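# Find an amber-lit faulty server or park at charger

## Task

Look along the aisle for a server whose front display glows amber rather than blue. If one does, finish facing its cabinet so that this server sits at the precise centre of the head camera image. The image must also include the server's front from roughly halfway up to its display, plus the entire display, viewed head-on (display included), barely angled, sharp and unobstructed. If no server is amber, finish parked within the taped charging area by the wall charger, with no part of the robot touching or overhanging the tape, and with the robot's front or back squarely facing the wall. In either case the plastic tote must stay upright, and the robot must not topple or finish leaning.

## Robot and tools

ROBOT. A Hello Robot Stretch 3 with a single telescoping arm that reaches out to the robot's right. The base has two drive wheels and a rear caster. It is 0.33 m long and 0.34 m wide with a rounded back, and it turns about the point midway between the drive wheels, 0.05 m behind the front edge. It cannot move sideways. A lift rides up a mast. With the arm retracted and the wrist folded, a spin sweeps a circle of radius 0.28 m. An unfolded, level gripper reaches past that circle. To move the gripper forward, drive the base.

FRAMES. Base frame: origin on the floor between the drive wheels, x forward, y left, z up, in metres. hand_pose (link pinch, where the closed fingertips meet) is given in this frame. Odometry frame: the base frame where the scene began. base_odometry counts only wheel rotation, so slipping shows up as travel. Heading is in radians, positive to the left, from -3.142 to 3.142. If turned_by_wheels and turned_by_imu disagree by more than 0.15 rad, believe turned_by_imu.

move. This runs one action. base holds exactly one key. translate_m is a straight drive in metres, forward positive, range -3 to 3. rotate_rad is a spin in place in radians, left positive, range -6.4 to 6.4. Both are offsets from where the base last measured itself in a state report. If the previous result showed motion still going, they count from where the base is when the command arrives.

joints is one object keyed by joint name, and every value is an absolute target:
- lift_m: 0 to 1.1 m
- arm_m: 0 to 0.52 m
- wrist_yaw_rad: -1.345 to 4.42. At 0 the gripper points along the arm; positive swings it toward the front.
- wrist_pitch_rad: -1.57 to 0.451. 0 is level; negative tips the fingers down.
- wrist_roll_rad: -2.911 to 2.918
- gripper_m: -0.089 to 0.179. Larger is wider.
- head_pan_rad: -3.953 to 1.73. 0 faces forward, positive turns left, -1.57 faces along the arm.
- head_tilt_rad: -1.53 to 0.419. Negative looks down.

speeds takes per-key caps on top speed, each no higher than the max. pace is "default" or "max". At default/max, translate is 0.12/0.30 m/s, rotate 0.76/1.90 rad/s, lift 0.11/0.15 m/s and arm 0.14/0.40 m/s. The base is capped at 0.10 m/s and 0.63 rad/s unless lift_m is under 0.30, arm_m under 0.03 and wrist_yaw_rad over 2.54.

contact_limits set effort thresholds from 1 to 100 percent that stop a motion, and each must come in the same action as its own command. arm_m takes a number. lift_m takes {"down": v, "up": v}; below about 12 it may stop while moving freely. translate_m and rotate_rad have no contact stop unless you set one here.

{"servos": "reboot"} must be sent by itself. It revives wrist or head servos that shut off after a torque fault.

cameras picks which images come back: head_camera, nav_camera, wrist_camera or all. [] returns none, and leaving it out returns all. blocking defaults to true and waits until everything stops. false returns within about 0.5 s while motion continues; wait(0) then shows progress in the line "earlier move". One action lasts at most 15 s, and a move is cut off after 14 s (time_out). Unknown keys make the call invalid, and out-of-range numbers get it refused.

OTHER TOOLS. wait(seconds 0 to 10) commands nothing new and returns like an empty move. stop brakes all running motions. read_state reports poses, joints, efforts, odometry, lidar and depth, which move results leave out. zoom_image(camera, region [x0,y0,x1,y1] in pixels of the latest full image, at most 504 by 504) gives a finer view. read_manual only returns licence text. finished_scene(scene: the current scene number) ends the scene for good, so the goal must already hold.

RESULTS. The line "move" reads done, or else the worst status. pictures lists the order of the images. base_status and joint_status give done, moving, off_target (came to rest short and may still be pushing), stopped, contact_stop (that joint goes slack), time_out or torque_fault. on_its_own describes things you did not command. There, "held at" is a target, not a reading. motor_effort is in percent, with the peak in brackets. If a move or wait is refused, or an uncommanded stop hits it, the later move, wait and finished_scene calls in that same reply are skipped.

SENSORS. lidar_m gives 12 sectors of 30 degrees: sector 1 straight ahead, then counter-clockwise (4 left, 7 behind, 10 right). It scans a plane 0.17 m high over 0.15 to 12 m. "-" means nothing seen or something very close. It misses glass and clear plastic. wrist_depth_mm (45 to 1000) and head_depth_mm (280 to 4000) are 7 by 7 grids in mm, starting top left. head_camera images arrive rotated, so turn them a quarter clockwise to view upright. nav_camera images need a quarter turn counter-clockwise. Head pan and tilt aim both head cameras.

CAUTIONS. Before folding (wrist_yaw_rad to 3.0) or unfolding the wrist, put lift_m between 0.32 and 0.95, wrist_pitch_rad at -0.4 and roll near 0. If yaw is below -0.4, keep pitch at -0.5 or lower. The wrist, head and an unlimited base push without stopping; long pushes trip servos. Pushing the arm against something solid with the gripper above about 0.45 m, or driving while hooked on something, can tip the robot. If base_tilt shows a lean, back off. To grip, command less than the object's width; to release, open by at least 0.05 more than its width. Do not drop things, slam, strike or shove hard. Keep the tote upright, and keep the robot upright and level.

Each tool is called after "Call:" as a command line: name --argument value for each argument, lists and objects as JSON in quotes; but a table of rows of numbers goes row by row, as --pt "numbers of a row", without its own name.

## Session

Call:
move --joints '{"head_pan_rad":-1.6,"head_tilt_rad":-0.35}'

Call:
read_state

Call:
move --joints '{"head_pan_rad":0.5,"head_tilt_rad":-0.35}'

Call:
move --joints '{"head_pan_rad":-3.3,"head_tilt_rad":-0.35}'

Scene clock: 1.23 s.
move: done
joint_status: all done
pictures: head_camera (sideways), nav_camera (sideways), wrist_camera
Images, in order (width x height): head_camera 896x504, nav_camera 672x504, wrist_camera 644x364.

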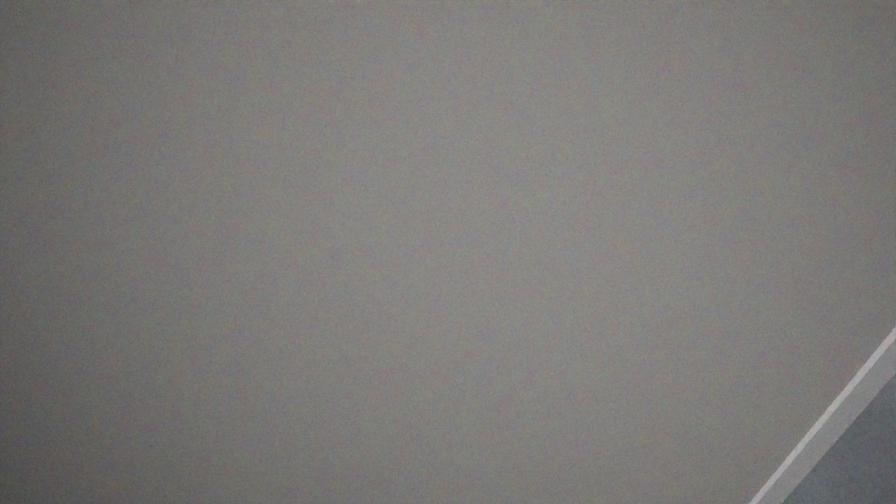

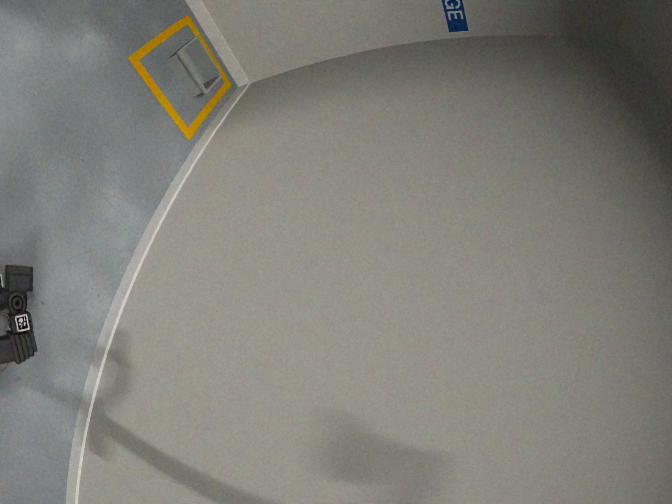

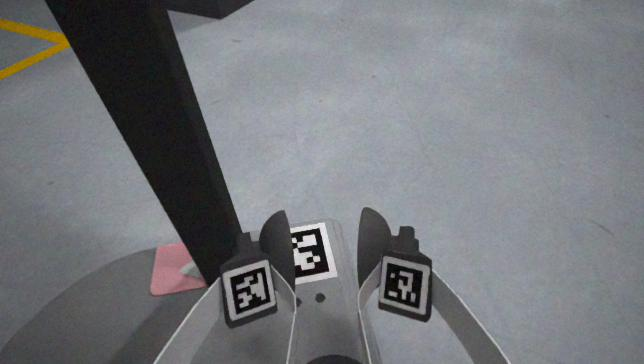

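Scene clock: 1.23 s.
base_odometry: x=+0.000 y=+0.000 heading=+0.000
turned_by_wheels: +0.000
turned_by_imu: +0.000
base_tilt: forward=+1.0 right=-1.7
lidar_m: 1.10 1.26 2.15 1.16 1.38 1.67 0.80 0.64 0.63 0.69 1.05 1.84
head_depth_mm: 518 545 574 607 644 684 732 / 552 582 615 651 695 742 798 / 588 622 661 704 753 811 876 / 632 671 715 767 826 890 973 / 678 725 776 838 907 990 1094 / 738 790 853 926 1014 1119 1241 / 802 870 946 1035 1145 1277 1321
base_status: not commanded
joint_positions: lift_m=+0.326 arm_m=+0.001 wrist_yaw_rad=+2.974 wrist_pitch_rad=-0.615 wrist_roll_rad=+0.000 gripper_m=+0.037 head_pan_rad=-1.633 head_tilt_rad=-0.351
joint_status: all done
measured_speeds: all 0
motor_effort: left_wheel=-0.3(1.1) right_wheel=-1.0(1.2) lift_m=+16.4(16.8) arm_m=-5.0(5.6) wrist_yaw_rad=-0.7(0.7) wrist_pitch_rad=+2.5(2.8) wrist_roll_rad=+0.2(0.3) gripper_m=+0.1(0.5) head_pan_rad=+2.3(5.2) head_tilt_rad=-1.9(4.7)
hand_pose: x=+0.0113 y=+0.0470 z=+0.2974 quat_wxyz=(+0.270, +0.689, +0.157, +0.654) (m; base frame)
wrist_depth_mm: 148 150 - - - - - / 894 163 882 846 852 843 833 / 753 186 703 718 708 690 700 / 654 603 606 613 601 598 592 / 552 546 158 326 513 523 521 / 490 307 127 292 128 465 461 / 275 281 261 268 413 417 417
pictures: none

Scene clock: 2.63 s.
move: done
joint_status: all done
pictures: head_camera (sideways), nav_camera (sideways), wrist_camera

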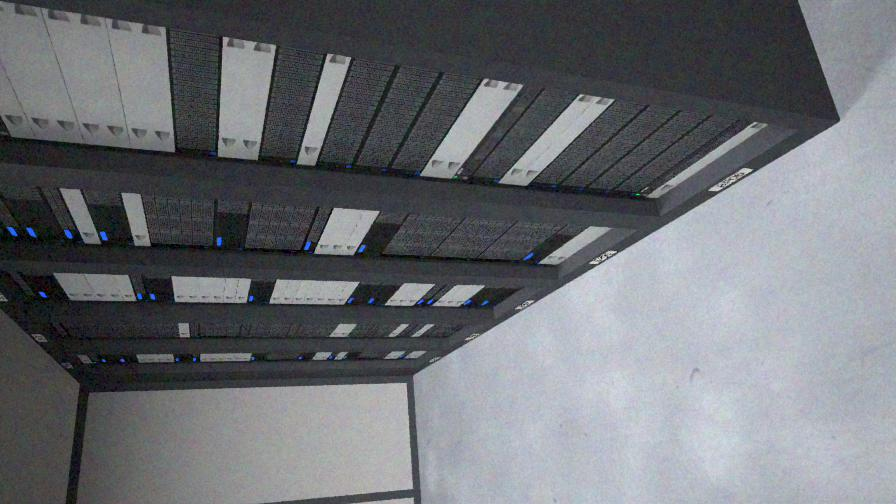

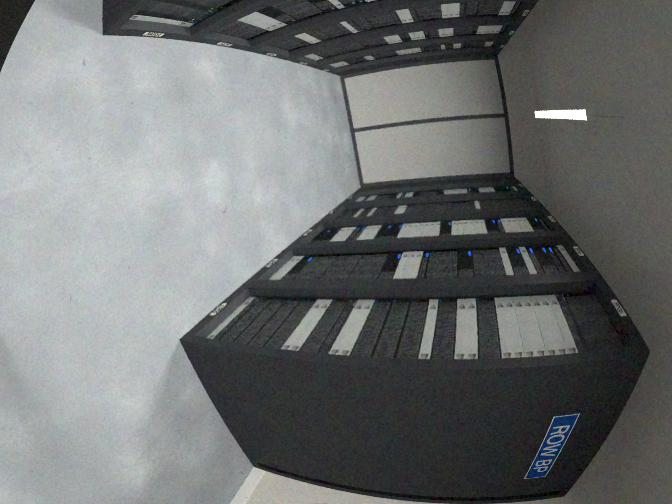

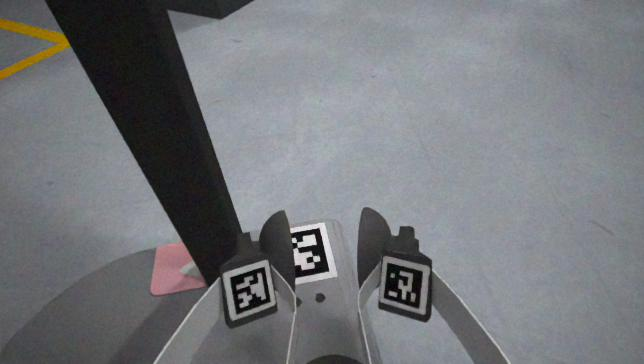

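Scene clock: 5.83 s.
move: done
joint_status: all done
pictures: head_camera (sideways), nav_camera (sideways), wrist_camera

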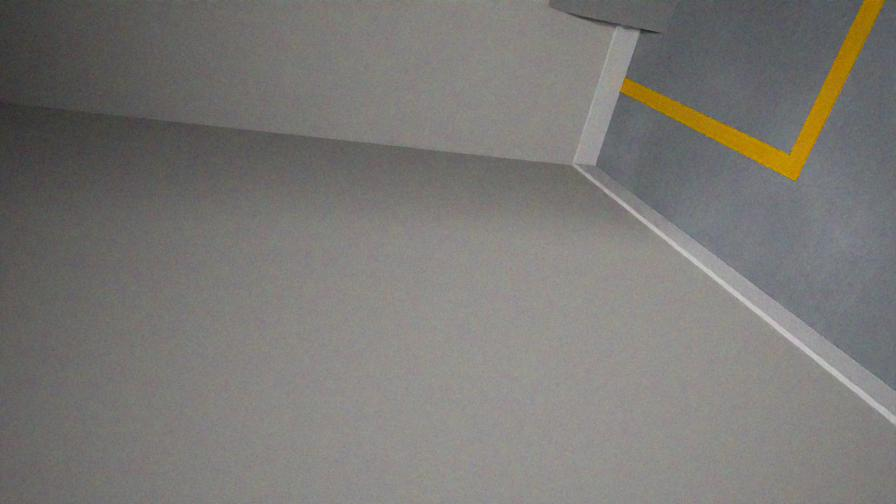

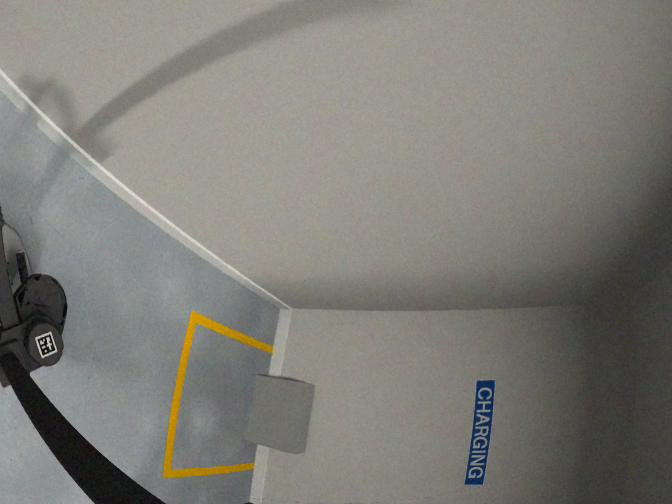

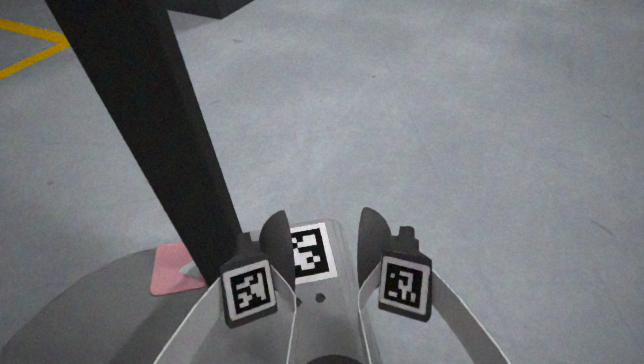

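Call:
move --base '{"rotate_rad":0.84}' --joints '{"head_pan_rad":0,"head_tilt_rad":-0.25,"lift_m":0.28}'

Call:
read_state

Scene clock: 20.80 s.
move: done
base_status: done
joint_status: all done
pictures: head_camera (sideways), nav_camera (sideways), wrist_camera

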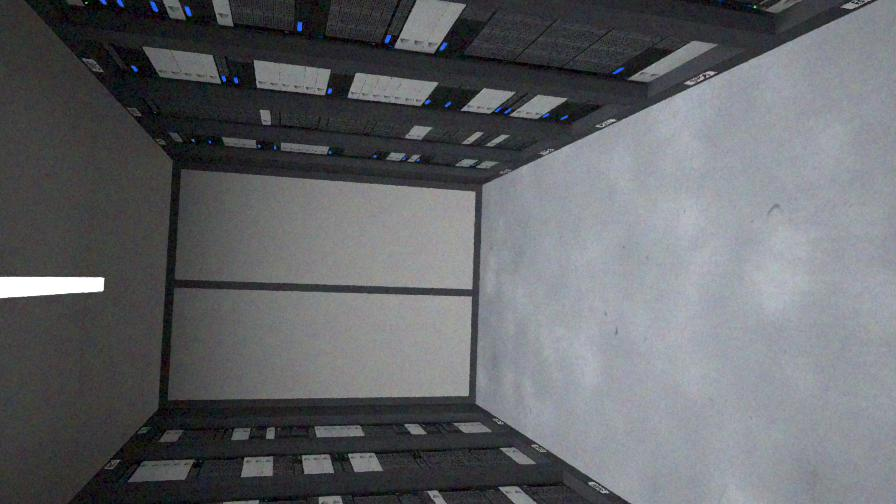

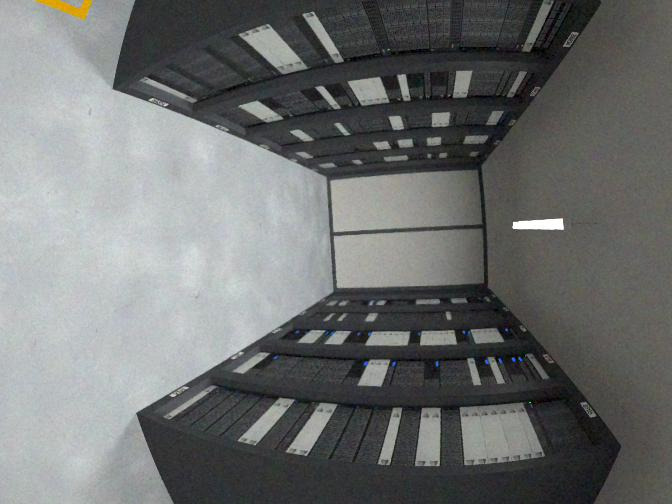

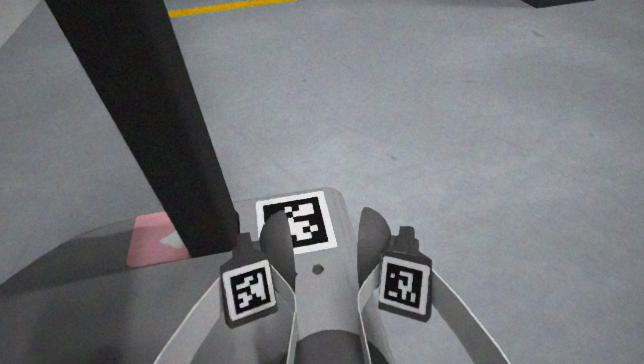

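Scene clock: 20.80 s.
base_odometry: x=+0.000 y=+0.000 heading=+0.839
turned_by_wheels: +0.000
turned_by_imu: +0.000
base_tilt: forward=+1.1 right=-1.6
lidar_m: 2.14 1.31 1.16 1.78 0.98 0.67 0.63 0.65 0.84 1.84 1.29 1.10
head_depth_mm: 2054 1822 1858 1834 1801 1637 1525 / 2845 2694 2452 2543 2434 1974 1514 / 3113 3667 3798 - 2807 1965 1513 / 2947 3675 3795 - 2799 1947 1502 / 3220 3616 3825 - 2735 1929 1495 / 3292 3625 3703 - 2692 1921 1483 / 3063 2695 2742 2649 2529 1901 1472
base_status: done
joint_positions: lift_m=+0.280 arm_m=+0.001 wrist_yaw_rad=+2.974 wrist_pitch_rad=-0.616 wrist_roll_rad=+0.000 gripper_m=+0.037 head_pan_rad=+0.012 head_tilt_rad=-0.250
joint_status: all done
measured_speeds: translate_m=+0.000 rotate_rad=+0.000 lift_m=+0.000 arm_m=+0.000 wrist_yaw_rad=+0.000 wrist_pitch_rad=+0.000 wrist_roll_rad=+0.000 head_pan_rad=-0.024 head_tilt_rad=+0.000
motor_effort: left_wheel=-11.4(15.1) right_wheel=+10.5(16.3) lift_m=+23.3(24.0) arm_m=-15.6(16.3) wrist_yaw_rad=+0.2(0.8) wrist_pitch_rad=+2.3(2.9) wrist_roll_rad=+0.2(0.4) gripper_m=+0.2(0.7) head_pan_rad=-2.6(5.7) head_tilt_rad=+5.1(8.0)
hand_pose: x=+0.0113 y=+0.0469 z=+0.2510 quat_wxyz=(+0.270, +0.689, +0.157, +0.654) (m; base frame)
wrist_depth_mm: 144 150 - 985 972 956 919 / 799 163 802 768 770 746 736 / 673 186 638 638 630 623 616 / 572 532 535 544 544 534 527 / 493 284 159 272 460 470 466 / 254 254 127 242 128 419 411 / 230 231 217 228 363 371 368
pictures: none
From your last robot call:
turned_by_wheels: +0.839
turned_by_imu: +0.856

Call:
move --base '{"rotate_rad":0.04}' --joints '{"head_pan_rad":1.5,"head_tilt_rad":-0.4}' --cameras '[]'

Call:
move --base '{"translate_m":1.3}' --pace "max" --cameras '["head_camera","nav_camera"]'

Call:
move --joints '{"head_pan_rad":-1.57,"head_tilt_rad":-0.4}' --cameras '["head_camera","nav_camera"]'

Scene clock: 34.80 s.
move: done
base_status: done
joint_status: all done
pictures: none

Scene clock: 40.50 s.
move: done
base_status: done
pictures: head_camera (sideways), nav_camera (sideways)

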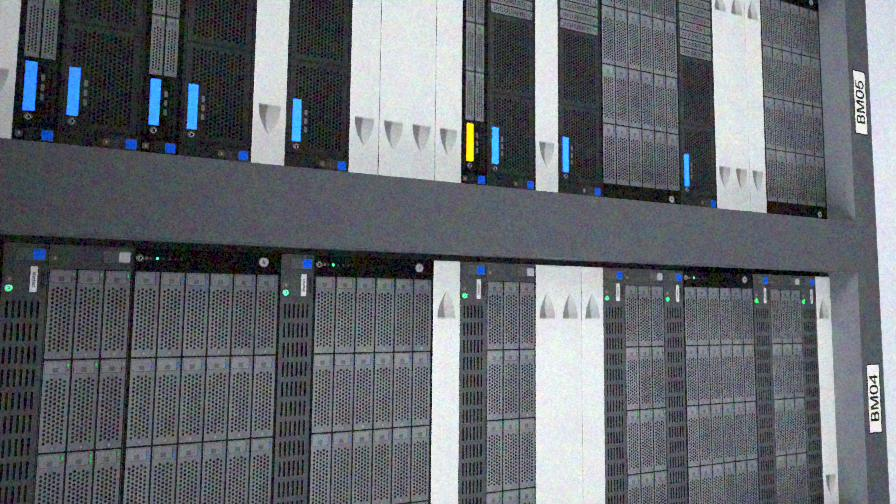

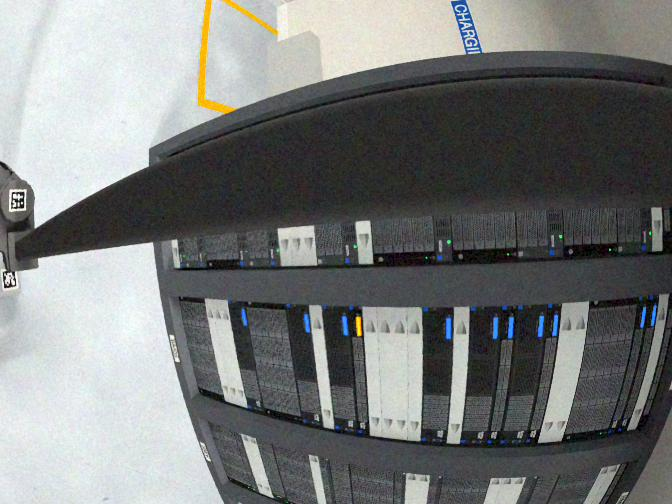

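Scene clock: 43.43 s.
move: done
joint_status: all done
pictures: head_camera (sideways), nav_camera (sideways)

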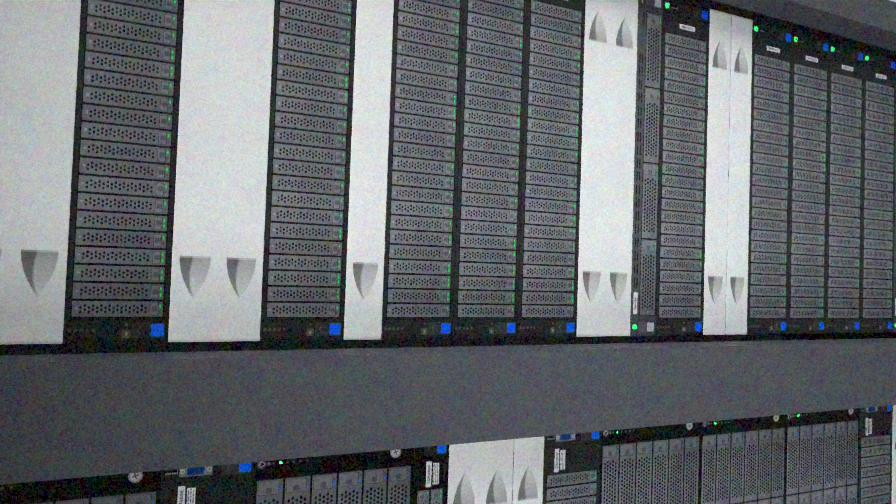

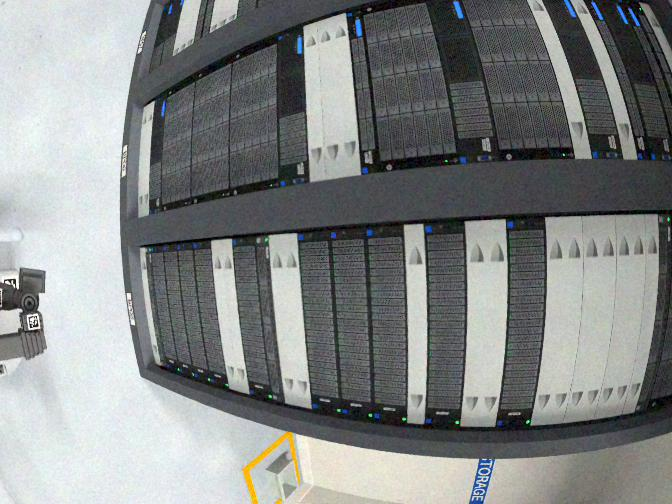

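Call:
move --base '{"translate_m":0.35}' --pace "max" --joints '{"head_pan_rad":1.57,"head_tilt_rad":-0.437}' --cameras '["head_camera"]'

Call:
read_state

Scene clock: 60.23 s.
move: done
base_status: done
joint_status: all done
pictures: head_camera (sideways)

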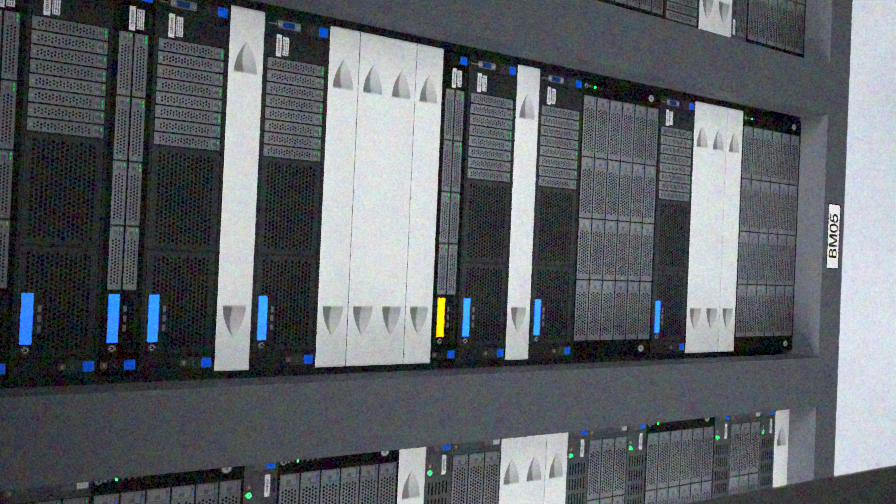

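Scene clock: 60.23 s.
base_odometry: x=+1.053 y=+1.270 heading=+0.878
turned_by_wheels: +0.000
turned_by_imu: +0.000
base_tilt: forward=+1.1 right=-1.8
lidar_m: 2.30 1.27 0.91 0.86 0.88 1.17 2.29 1.00 0.68 0.67 0.73 0.98
head_depth_mm: 722 783 843 909 989 1115 1246 / 724 784 854 941 1045 1151 1239 / 725 785 855 942 1045 1179 1262 / 726 789 859 943 1048 1176 1256 / 728 787 858 944 1048 1181 1253 / 694 755 813 896 992 1121 1232 / 687 762 839 935 1052 1187 1258
base_status: done
joint_positions: lift_m=+0.280 arm_m=+0.001 wrist_yaw_rad=+2.974 wrist_pitch_rad=-0.616 wrist_roll_rad=+0.000 gripper_m=+0.037 head_pan_rad=+1.581 head_tilt_rad=-0.437
joint_status: all done
measured_speeds: translate_m=+0.000 rotate_rad=+0.000 lift_m=+0.000 arm_m=+0.000 wrist_yaw_rad=+0.000 wrist_pitch_rad=+0.000 wrist_roll_rad=+0.000 head_pan_rad=-0.024 head_tilt_rad=+0.000
motor_effort: left_wheel=-3.3(9.9) right_wheel=+10.0(17.7) lift_m=+19.5(19.5) arm_m=-13.8(14.5) wrist_yaw_rad=+0.6(0.7) wrist_pitch_rad=+2.3(3.0) wrist_roll_rad=+0.3(0.3) gripper_m=+0.0(0.6) head_pan_rad=-2.1(4.7) head_tilt_rad=-2.0(6.7)
hand_pose: x=+0.0113 y=+0.0469 z=+0.2510 quat_wxyz=(+0.270, +0.689, +0.157, +0.654) (m; base frame)
wrist_depth_mm: 141 149 882 901 906 916 913 / 795 163 784 794 754 731 722 / 672 187 632 650 626 615 614 / 565 533 544 545 537 529 533 / 499 284 159 272 469 463 460 / 255 252 127 244 128 416 410 / 228 233 215 226 364 371 372
pictures: none
From your last robot call:
turned_by_imu: +0.003

Call:
finished_scene --scene 2

The scene is finished: the task was done.


## Next scene

The same job, from a new start.

Call:
move --joints '{"head_pan_rad":-1.6,"head_tilt_rad":-0.35}' --cameras '["nav_camera"]'

Call:
move --joints '{"head_pan_rad":0.0,"head_tilt_rad":-0.35}'

Call:
read_state

Scene clock: 1.23 s.
move: done
joint_status: all done
pictures: nav_camera (sideways)
Images, in order (width x height): nav_camera 672x504.

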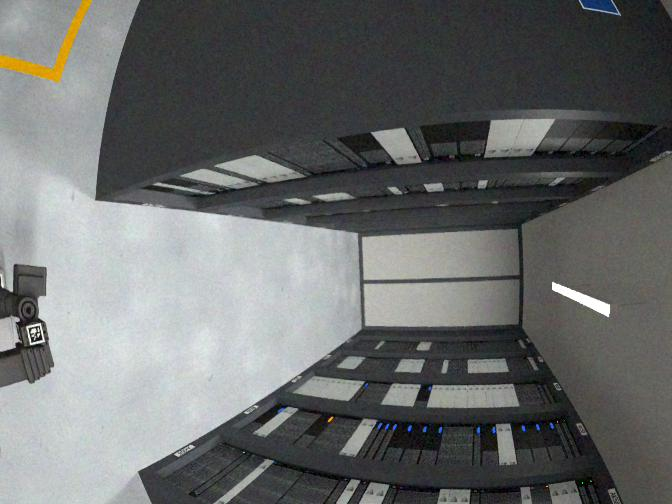

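Scene clock: 2.47 s.
move: done
joint_status: all done
pictures: head_camera (sideways), nav_camera (sideways), wrist_camera
Images, in order (width x height): head_camera 896x504, nav_camera 672x504, wrist_camera 644x364.

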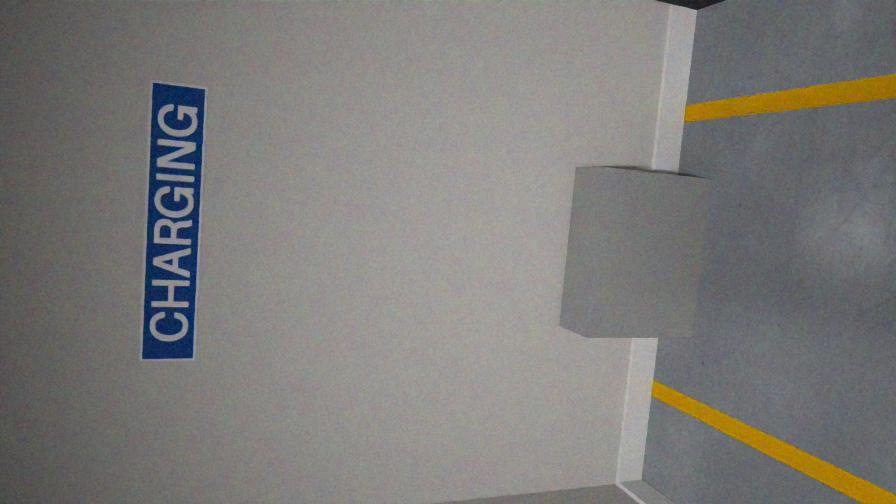

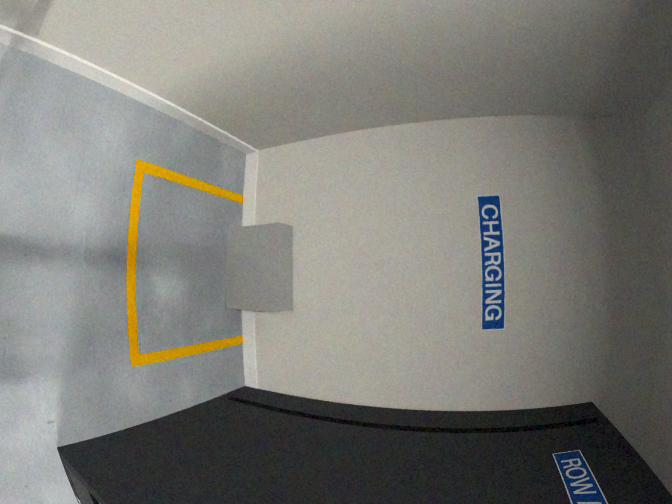

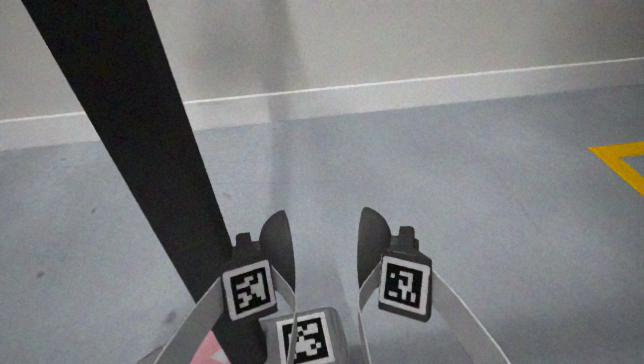

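Scene clock: 2.47 s.
base_odometry: x=+0.000 y=+0.000 heading=+0.000
turned_by_wheels: +0.000
turned_by_imu: +0.000
base_tilt: forward=+0.9 right=-1.7
lidar_m: 1.43 1.15 0.88 0.86 0.91 1.32 1.86 1.07 1.44 1.12 0.68 0.92
head_depth_mm: 1281 1363 1459 1561 1679 1764 1397 / 1296 1382 1483 1572 1712 1750 1400 / 1314 1396 1503 1609 1709 1686 1385 / 1330 1414 1514 1638 1707 1666 1375 / 1336 1434 1536 1659 1750 1704 1366 / 1358 1445 1554 1684 1825 1702 1357 / 1375 1468 1580 1702 1835 1702 1351
base_status: not commanded
joint_positions: lift_m=+0.459 arm_m=+0.001 wrist_yaw_rad=+2.956 wrist_pitch_rad=-0.558 wrist_roll_rad=+0.000 gripper_m=+0.037 head_pan_rad=+0.024 head_tilt_rad=-0.351
joint_status: all done
measured_speeds: all 0
motor_effort: left_wheel=+0.0(1.0) right_wheel=-0.6(0.8) lift_m=+25.2(25.6) arm_m=-7.0(7.0) wrist_yaw_rad=+0.3(0.7) wrist_pitch_rad=+2.2(3.0) wrist_roll_rad=+0.2(0.3) gripper_m=-0.1(0.6) head_pan_rad=-0.1(4.9) head_tilt_rad=-1.3(4.5)
hand_pose: x=+0.0166 y=+0.0556 z=+0.4417 quat_wxyz=(+0.257, +0.695, +0.131, +0.659) (m; base frame)
wrist_depth_mm: 137 143 - - - - - / 149 157 - - - - - / - 173 - - - 989 975 / 877 198 825 858 856 839 820 / 751 709 230 710 706 712 700 / 661 658 128 613 129 638 618 / 592 583 334 409 557 557 554
pictures: none

Call:
move --base '{"rotate_rad":-1.65}' --joints '{"head_pan_rad":0,"head_tilt_rad":-0.25,"lift_m":0.28}' --cameras '["head_camera","nav_camera"]'

Call:
read_state

Scene clock: 10.73 s.
move: done
base_status: done
joint_status: all done
pictures: head_camera (sideways), nav_camera (sideways)

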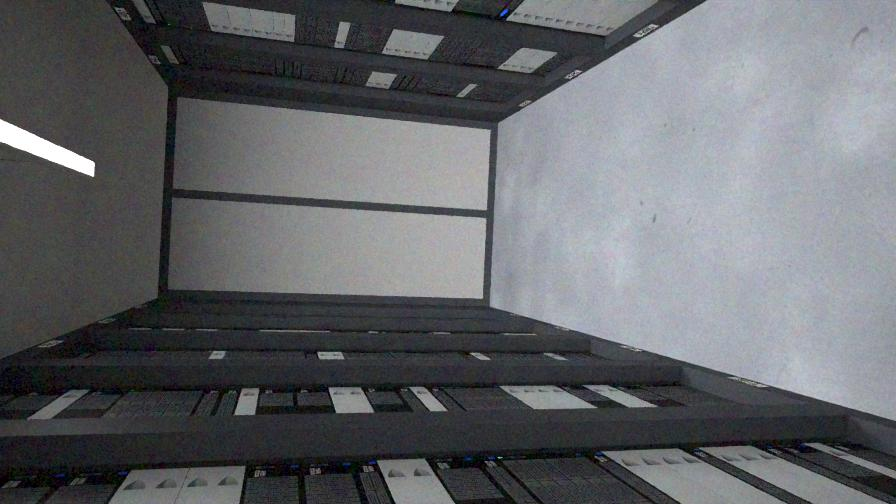

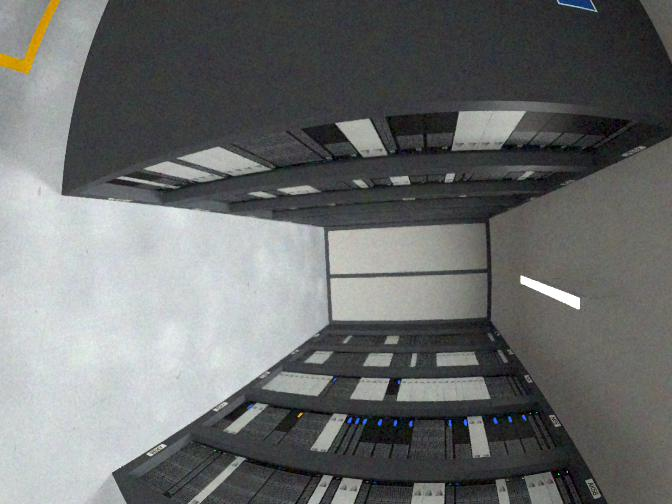

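Scene clock: 10.73 s.
base_odometry: x=+0.000 y=+0.000 heading=-1.649
turned_by_wheels: +0.000
turned_by_imu: +0.000
base_tilt: forward=+1.0 right=-1.6
lidar_m: 1.26 0.68 0.84 1.43 1.24 0.90 0.86 0.89 1.22 2.16 1.07 1.32
head_depth_mm: 3051 2644 2647 2423 2408 2011 1536 / 3074 3427 3571 3566 2851 1984 1526 / 2930 3466 3608 3778 2829 1970 1511 / 3182 3421 3595 3752 2779 1951 1497 / 2749 2650 2778 2951 2481 1936 1495 / 1425 1484 1545 1616 1689 1700 1396 / 958 1003 1033 1068 1096 1128 1165
base_status: done
joint_positions: lift_m=+0.280 arm_m=+0.001 wrist_yaw_rad=+2.956 wrist_pitch_rad=-0.558 wrist_roll_rad=+0.000 gripper_m=+0.037 head_pan_rad=+0.000 head_tilt_rad=-0.250
joint_status: all done
measured_speeds: all 0
motor_effort: left_wheel=+10.2(16.3) right_wheel=-13.1(16.2) lift_m=+20.1(27.6) arm_m=-16.5(17.3) wrist_yaw_rad=-0.1(1.0) wrist_pitch_rad=+3.1(3.1) wrist_roll_rad=+0.1(0.3) gripper_m=+0.0(0.9) head_pan_rad=-2.6(4.1) head_tilt_rad=+5.2(6.8)
hand_pose: x=+0.0166 y=+0.0555 z=+0.2625 quat_wxyz=(+0.257, +0.695, +0.131, +0.659) (m; base frame)
wrist_depth_mm: 137 147 - - - 834 608 / 157 158 878 853 843 795 631 / 735 173 705 699 691 679 611 / 604 198 565 580 579 573 565 / 513 294 228 289 478 495 481 / 269 268 128 254 128 430 423 / 238 237 225 227 379 379 381
pictures: none
From your last robot call:
turned_by_wheels: -1.649
turned_by_imu: -1.676

Call:
move --base '{"translate_m":1.46}' --pace "max" --joints '{"head_pan_rad":-1.585,"head_tilt_rad":-0.65}' --cameras '["head_camera","nav_camera"]'

Call:
read_state

Scene clock: 27.53 s.
move: done
base_status: done
joint_status: all done
pictures: head_camera (sideways), nav_camera (sideways)

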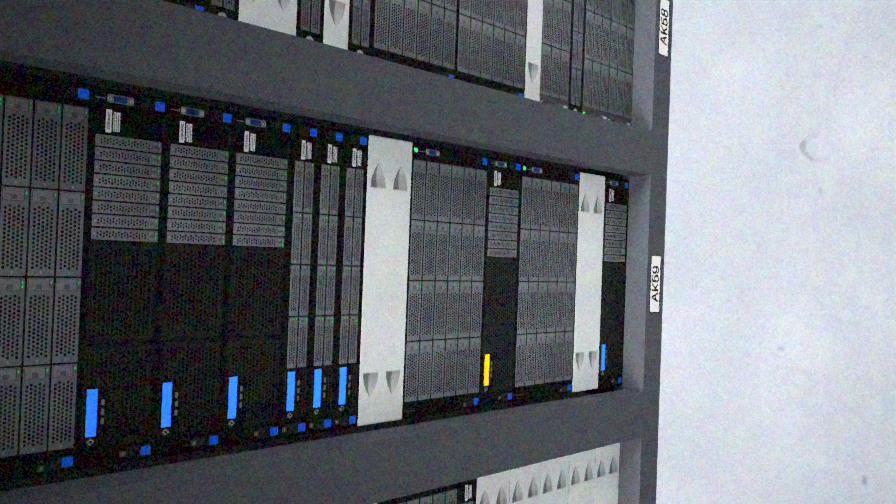

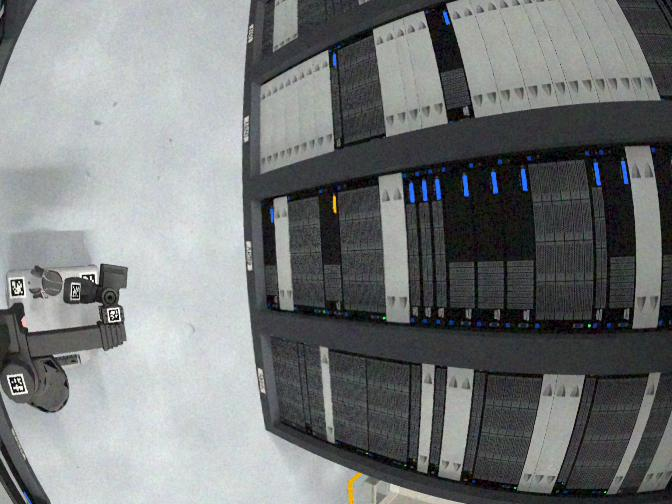

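Scene clock: 27.53 s.
base_odometry: x=-0.114 y=-1.456 heading=-1.649
turned_by_wheels: +0.000
turned_by_imu: +0.000
base_tilt: forward=+1.1 right=-1.7
lidar_m: 1.51 0.46 0.39 0.38 0.39 0.53 2.31 2.40 0.91 0.90 0.92 1.24
head_depth_mm: 709 784 937 1111 1315 1371 1169 / 749 827 919 1052 1286 1365 1163 / 750 841 956 1109 1299 1357 1162 / 749 842 959 1114 1326 1357 1156 / 753 845 959 1115 1329 1348 1156 / 754 845 964 1121 1298 1338 1153 / 746 818 920 1070 1326 1334 1144
base_status: done
joint_positions: lift_m=+0.280 arm_m=+0.001 wrist_yaw_rad=+2.956 wrist_pitch_rad=-0.558 wrist_roll_rad=+0.000 gripper_m=+0.037 head_pan_rad=-1.585 head_tilt_rad=-0.650
joint_status: all done
measured_speeds: all 0
motor_effort: left_wheel=+7.3(17.2) right_wheel=-2.6(9.6) lift_m=+26.1(26.7) arm_m=-15.6(16.9) wrist_yaw_rad=+0.3(1.1) wrist_pitch_rad=+2.7(3.2) wrist_roll_rad=+0.1(0.4) gripper_m=-0.6(0.7) head_pan_rad=+3.5(5.4) head_tilt_rad=-4.8(6.0)
hand_pose: x=+0.0166 y=+0.0555 z=+0.2625 quat_wxyz=(+0.257, +0.695, +0.131, +0.659) (m; base frame)
wrist_depth_mm: 138 148 398 420 444 427 502 / 154 158 437 468 494 472 574 / 375 173 491 524 547 515 - / 419 199 498 518 545 556 551 / 480 293 227 288 487 495 483 / 269 266 128 257 128 431 424 / 238 237 224 228 382 385 378
pictures: none
From your last robot call:
turned_by_imu: +0.009

Call:
move --joints '{"head_pan_rad":-1.56,"head_tilt_rad":-0.73}' --cameras '["head_camera"]'

Scene clock: 32.87 s.
move: done
joint_status: all done
pictures: head_camera (sideways)

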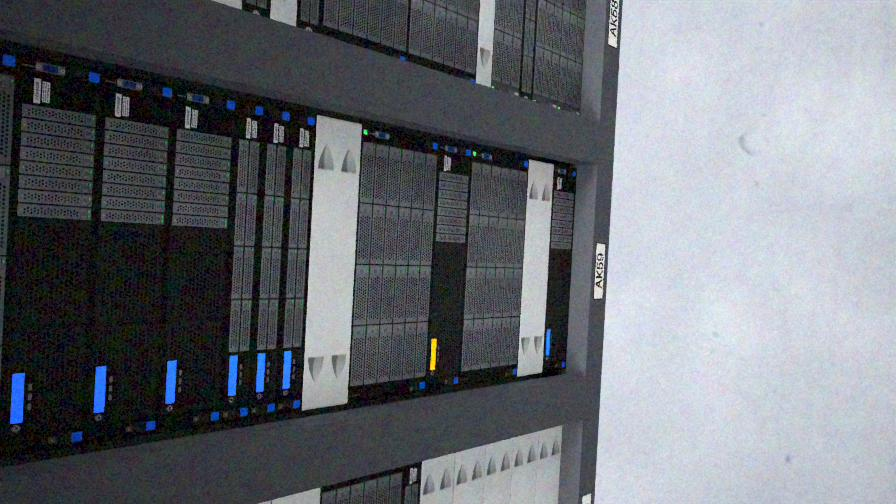

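Call:
finished_scene --scene 3

The scene is finished: the task was done.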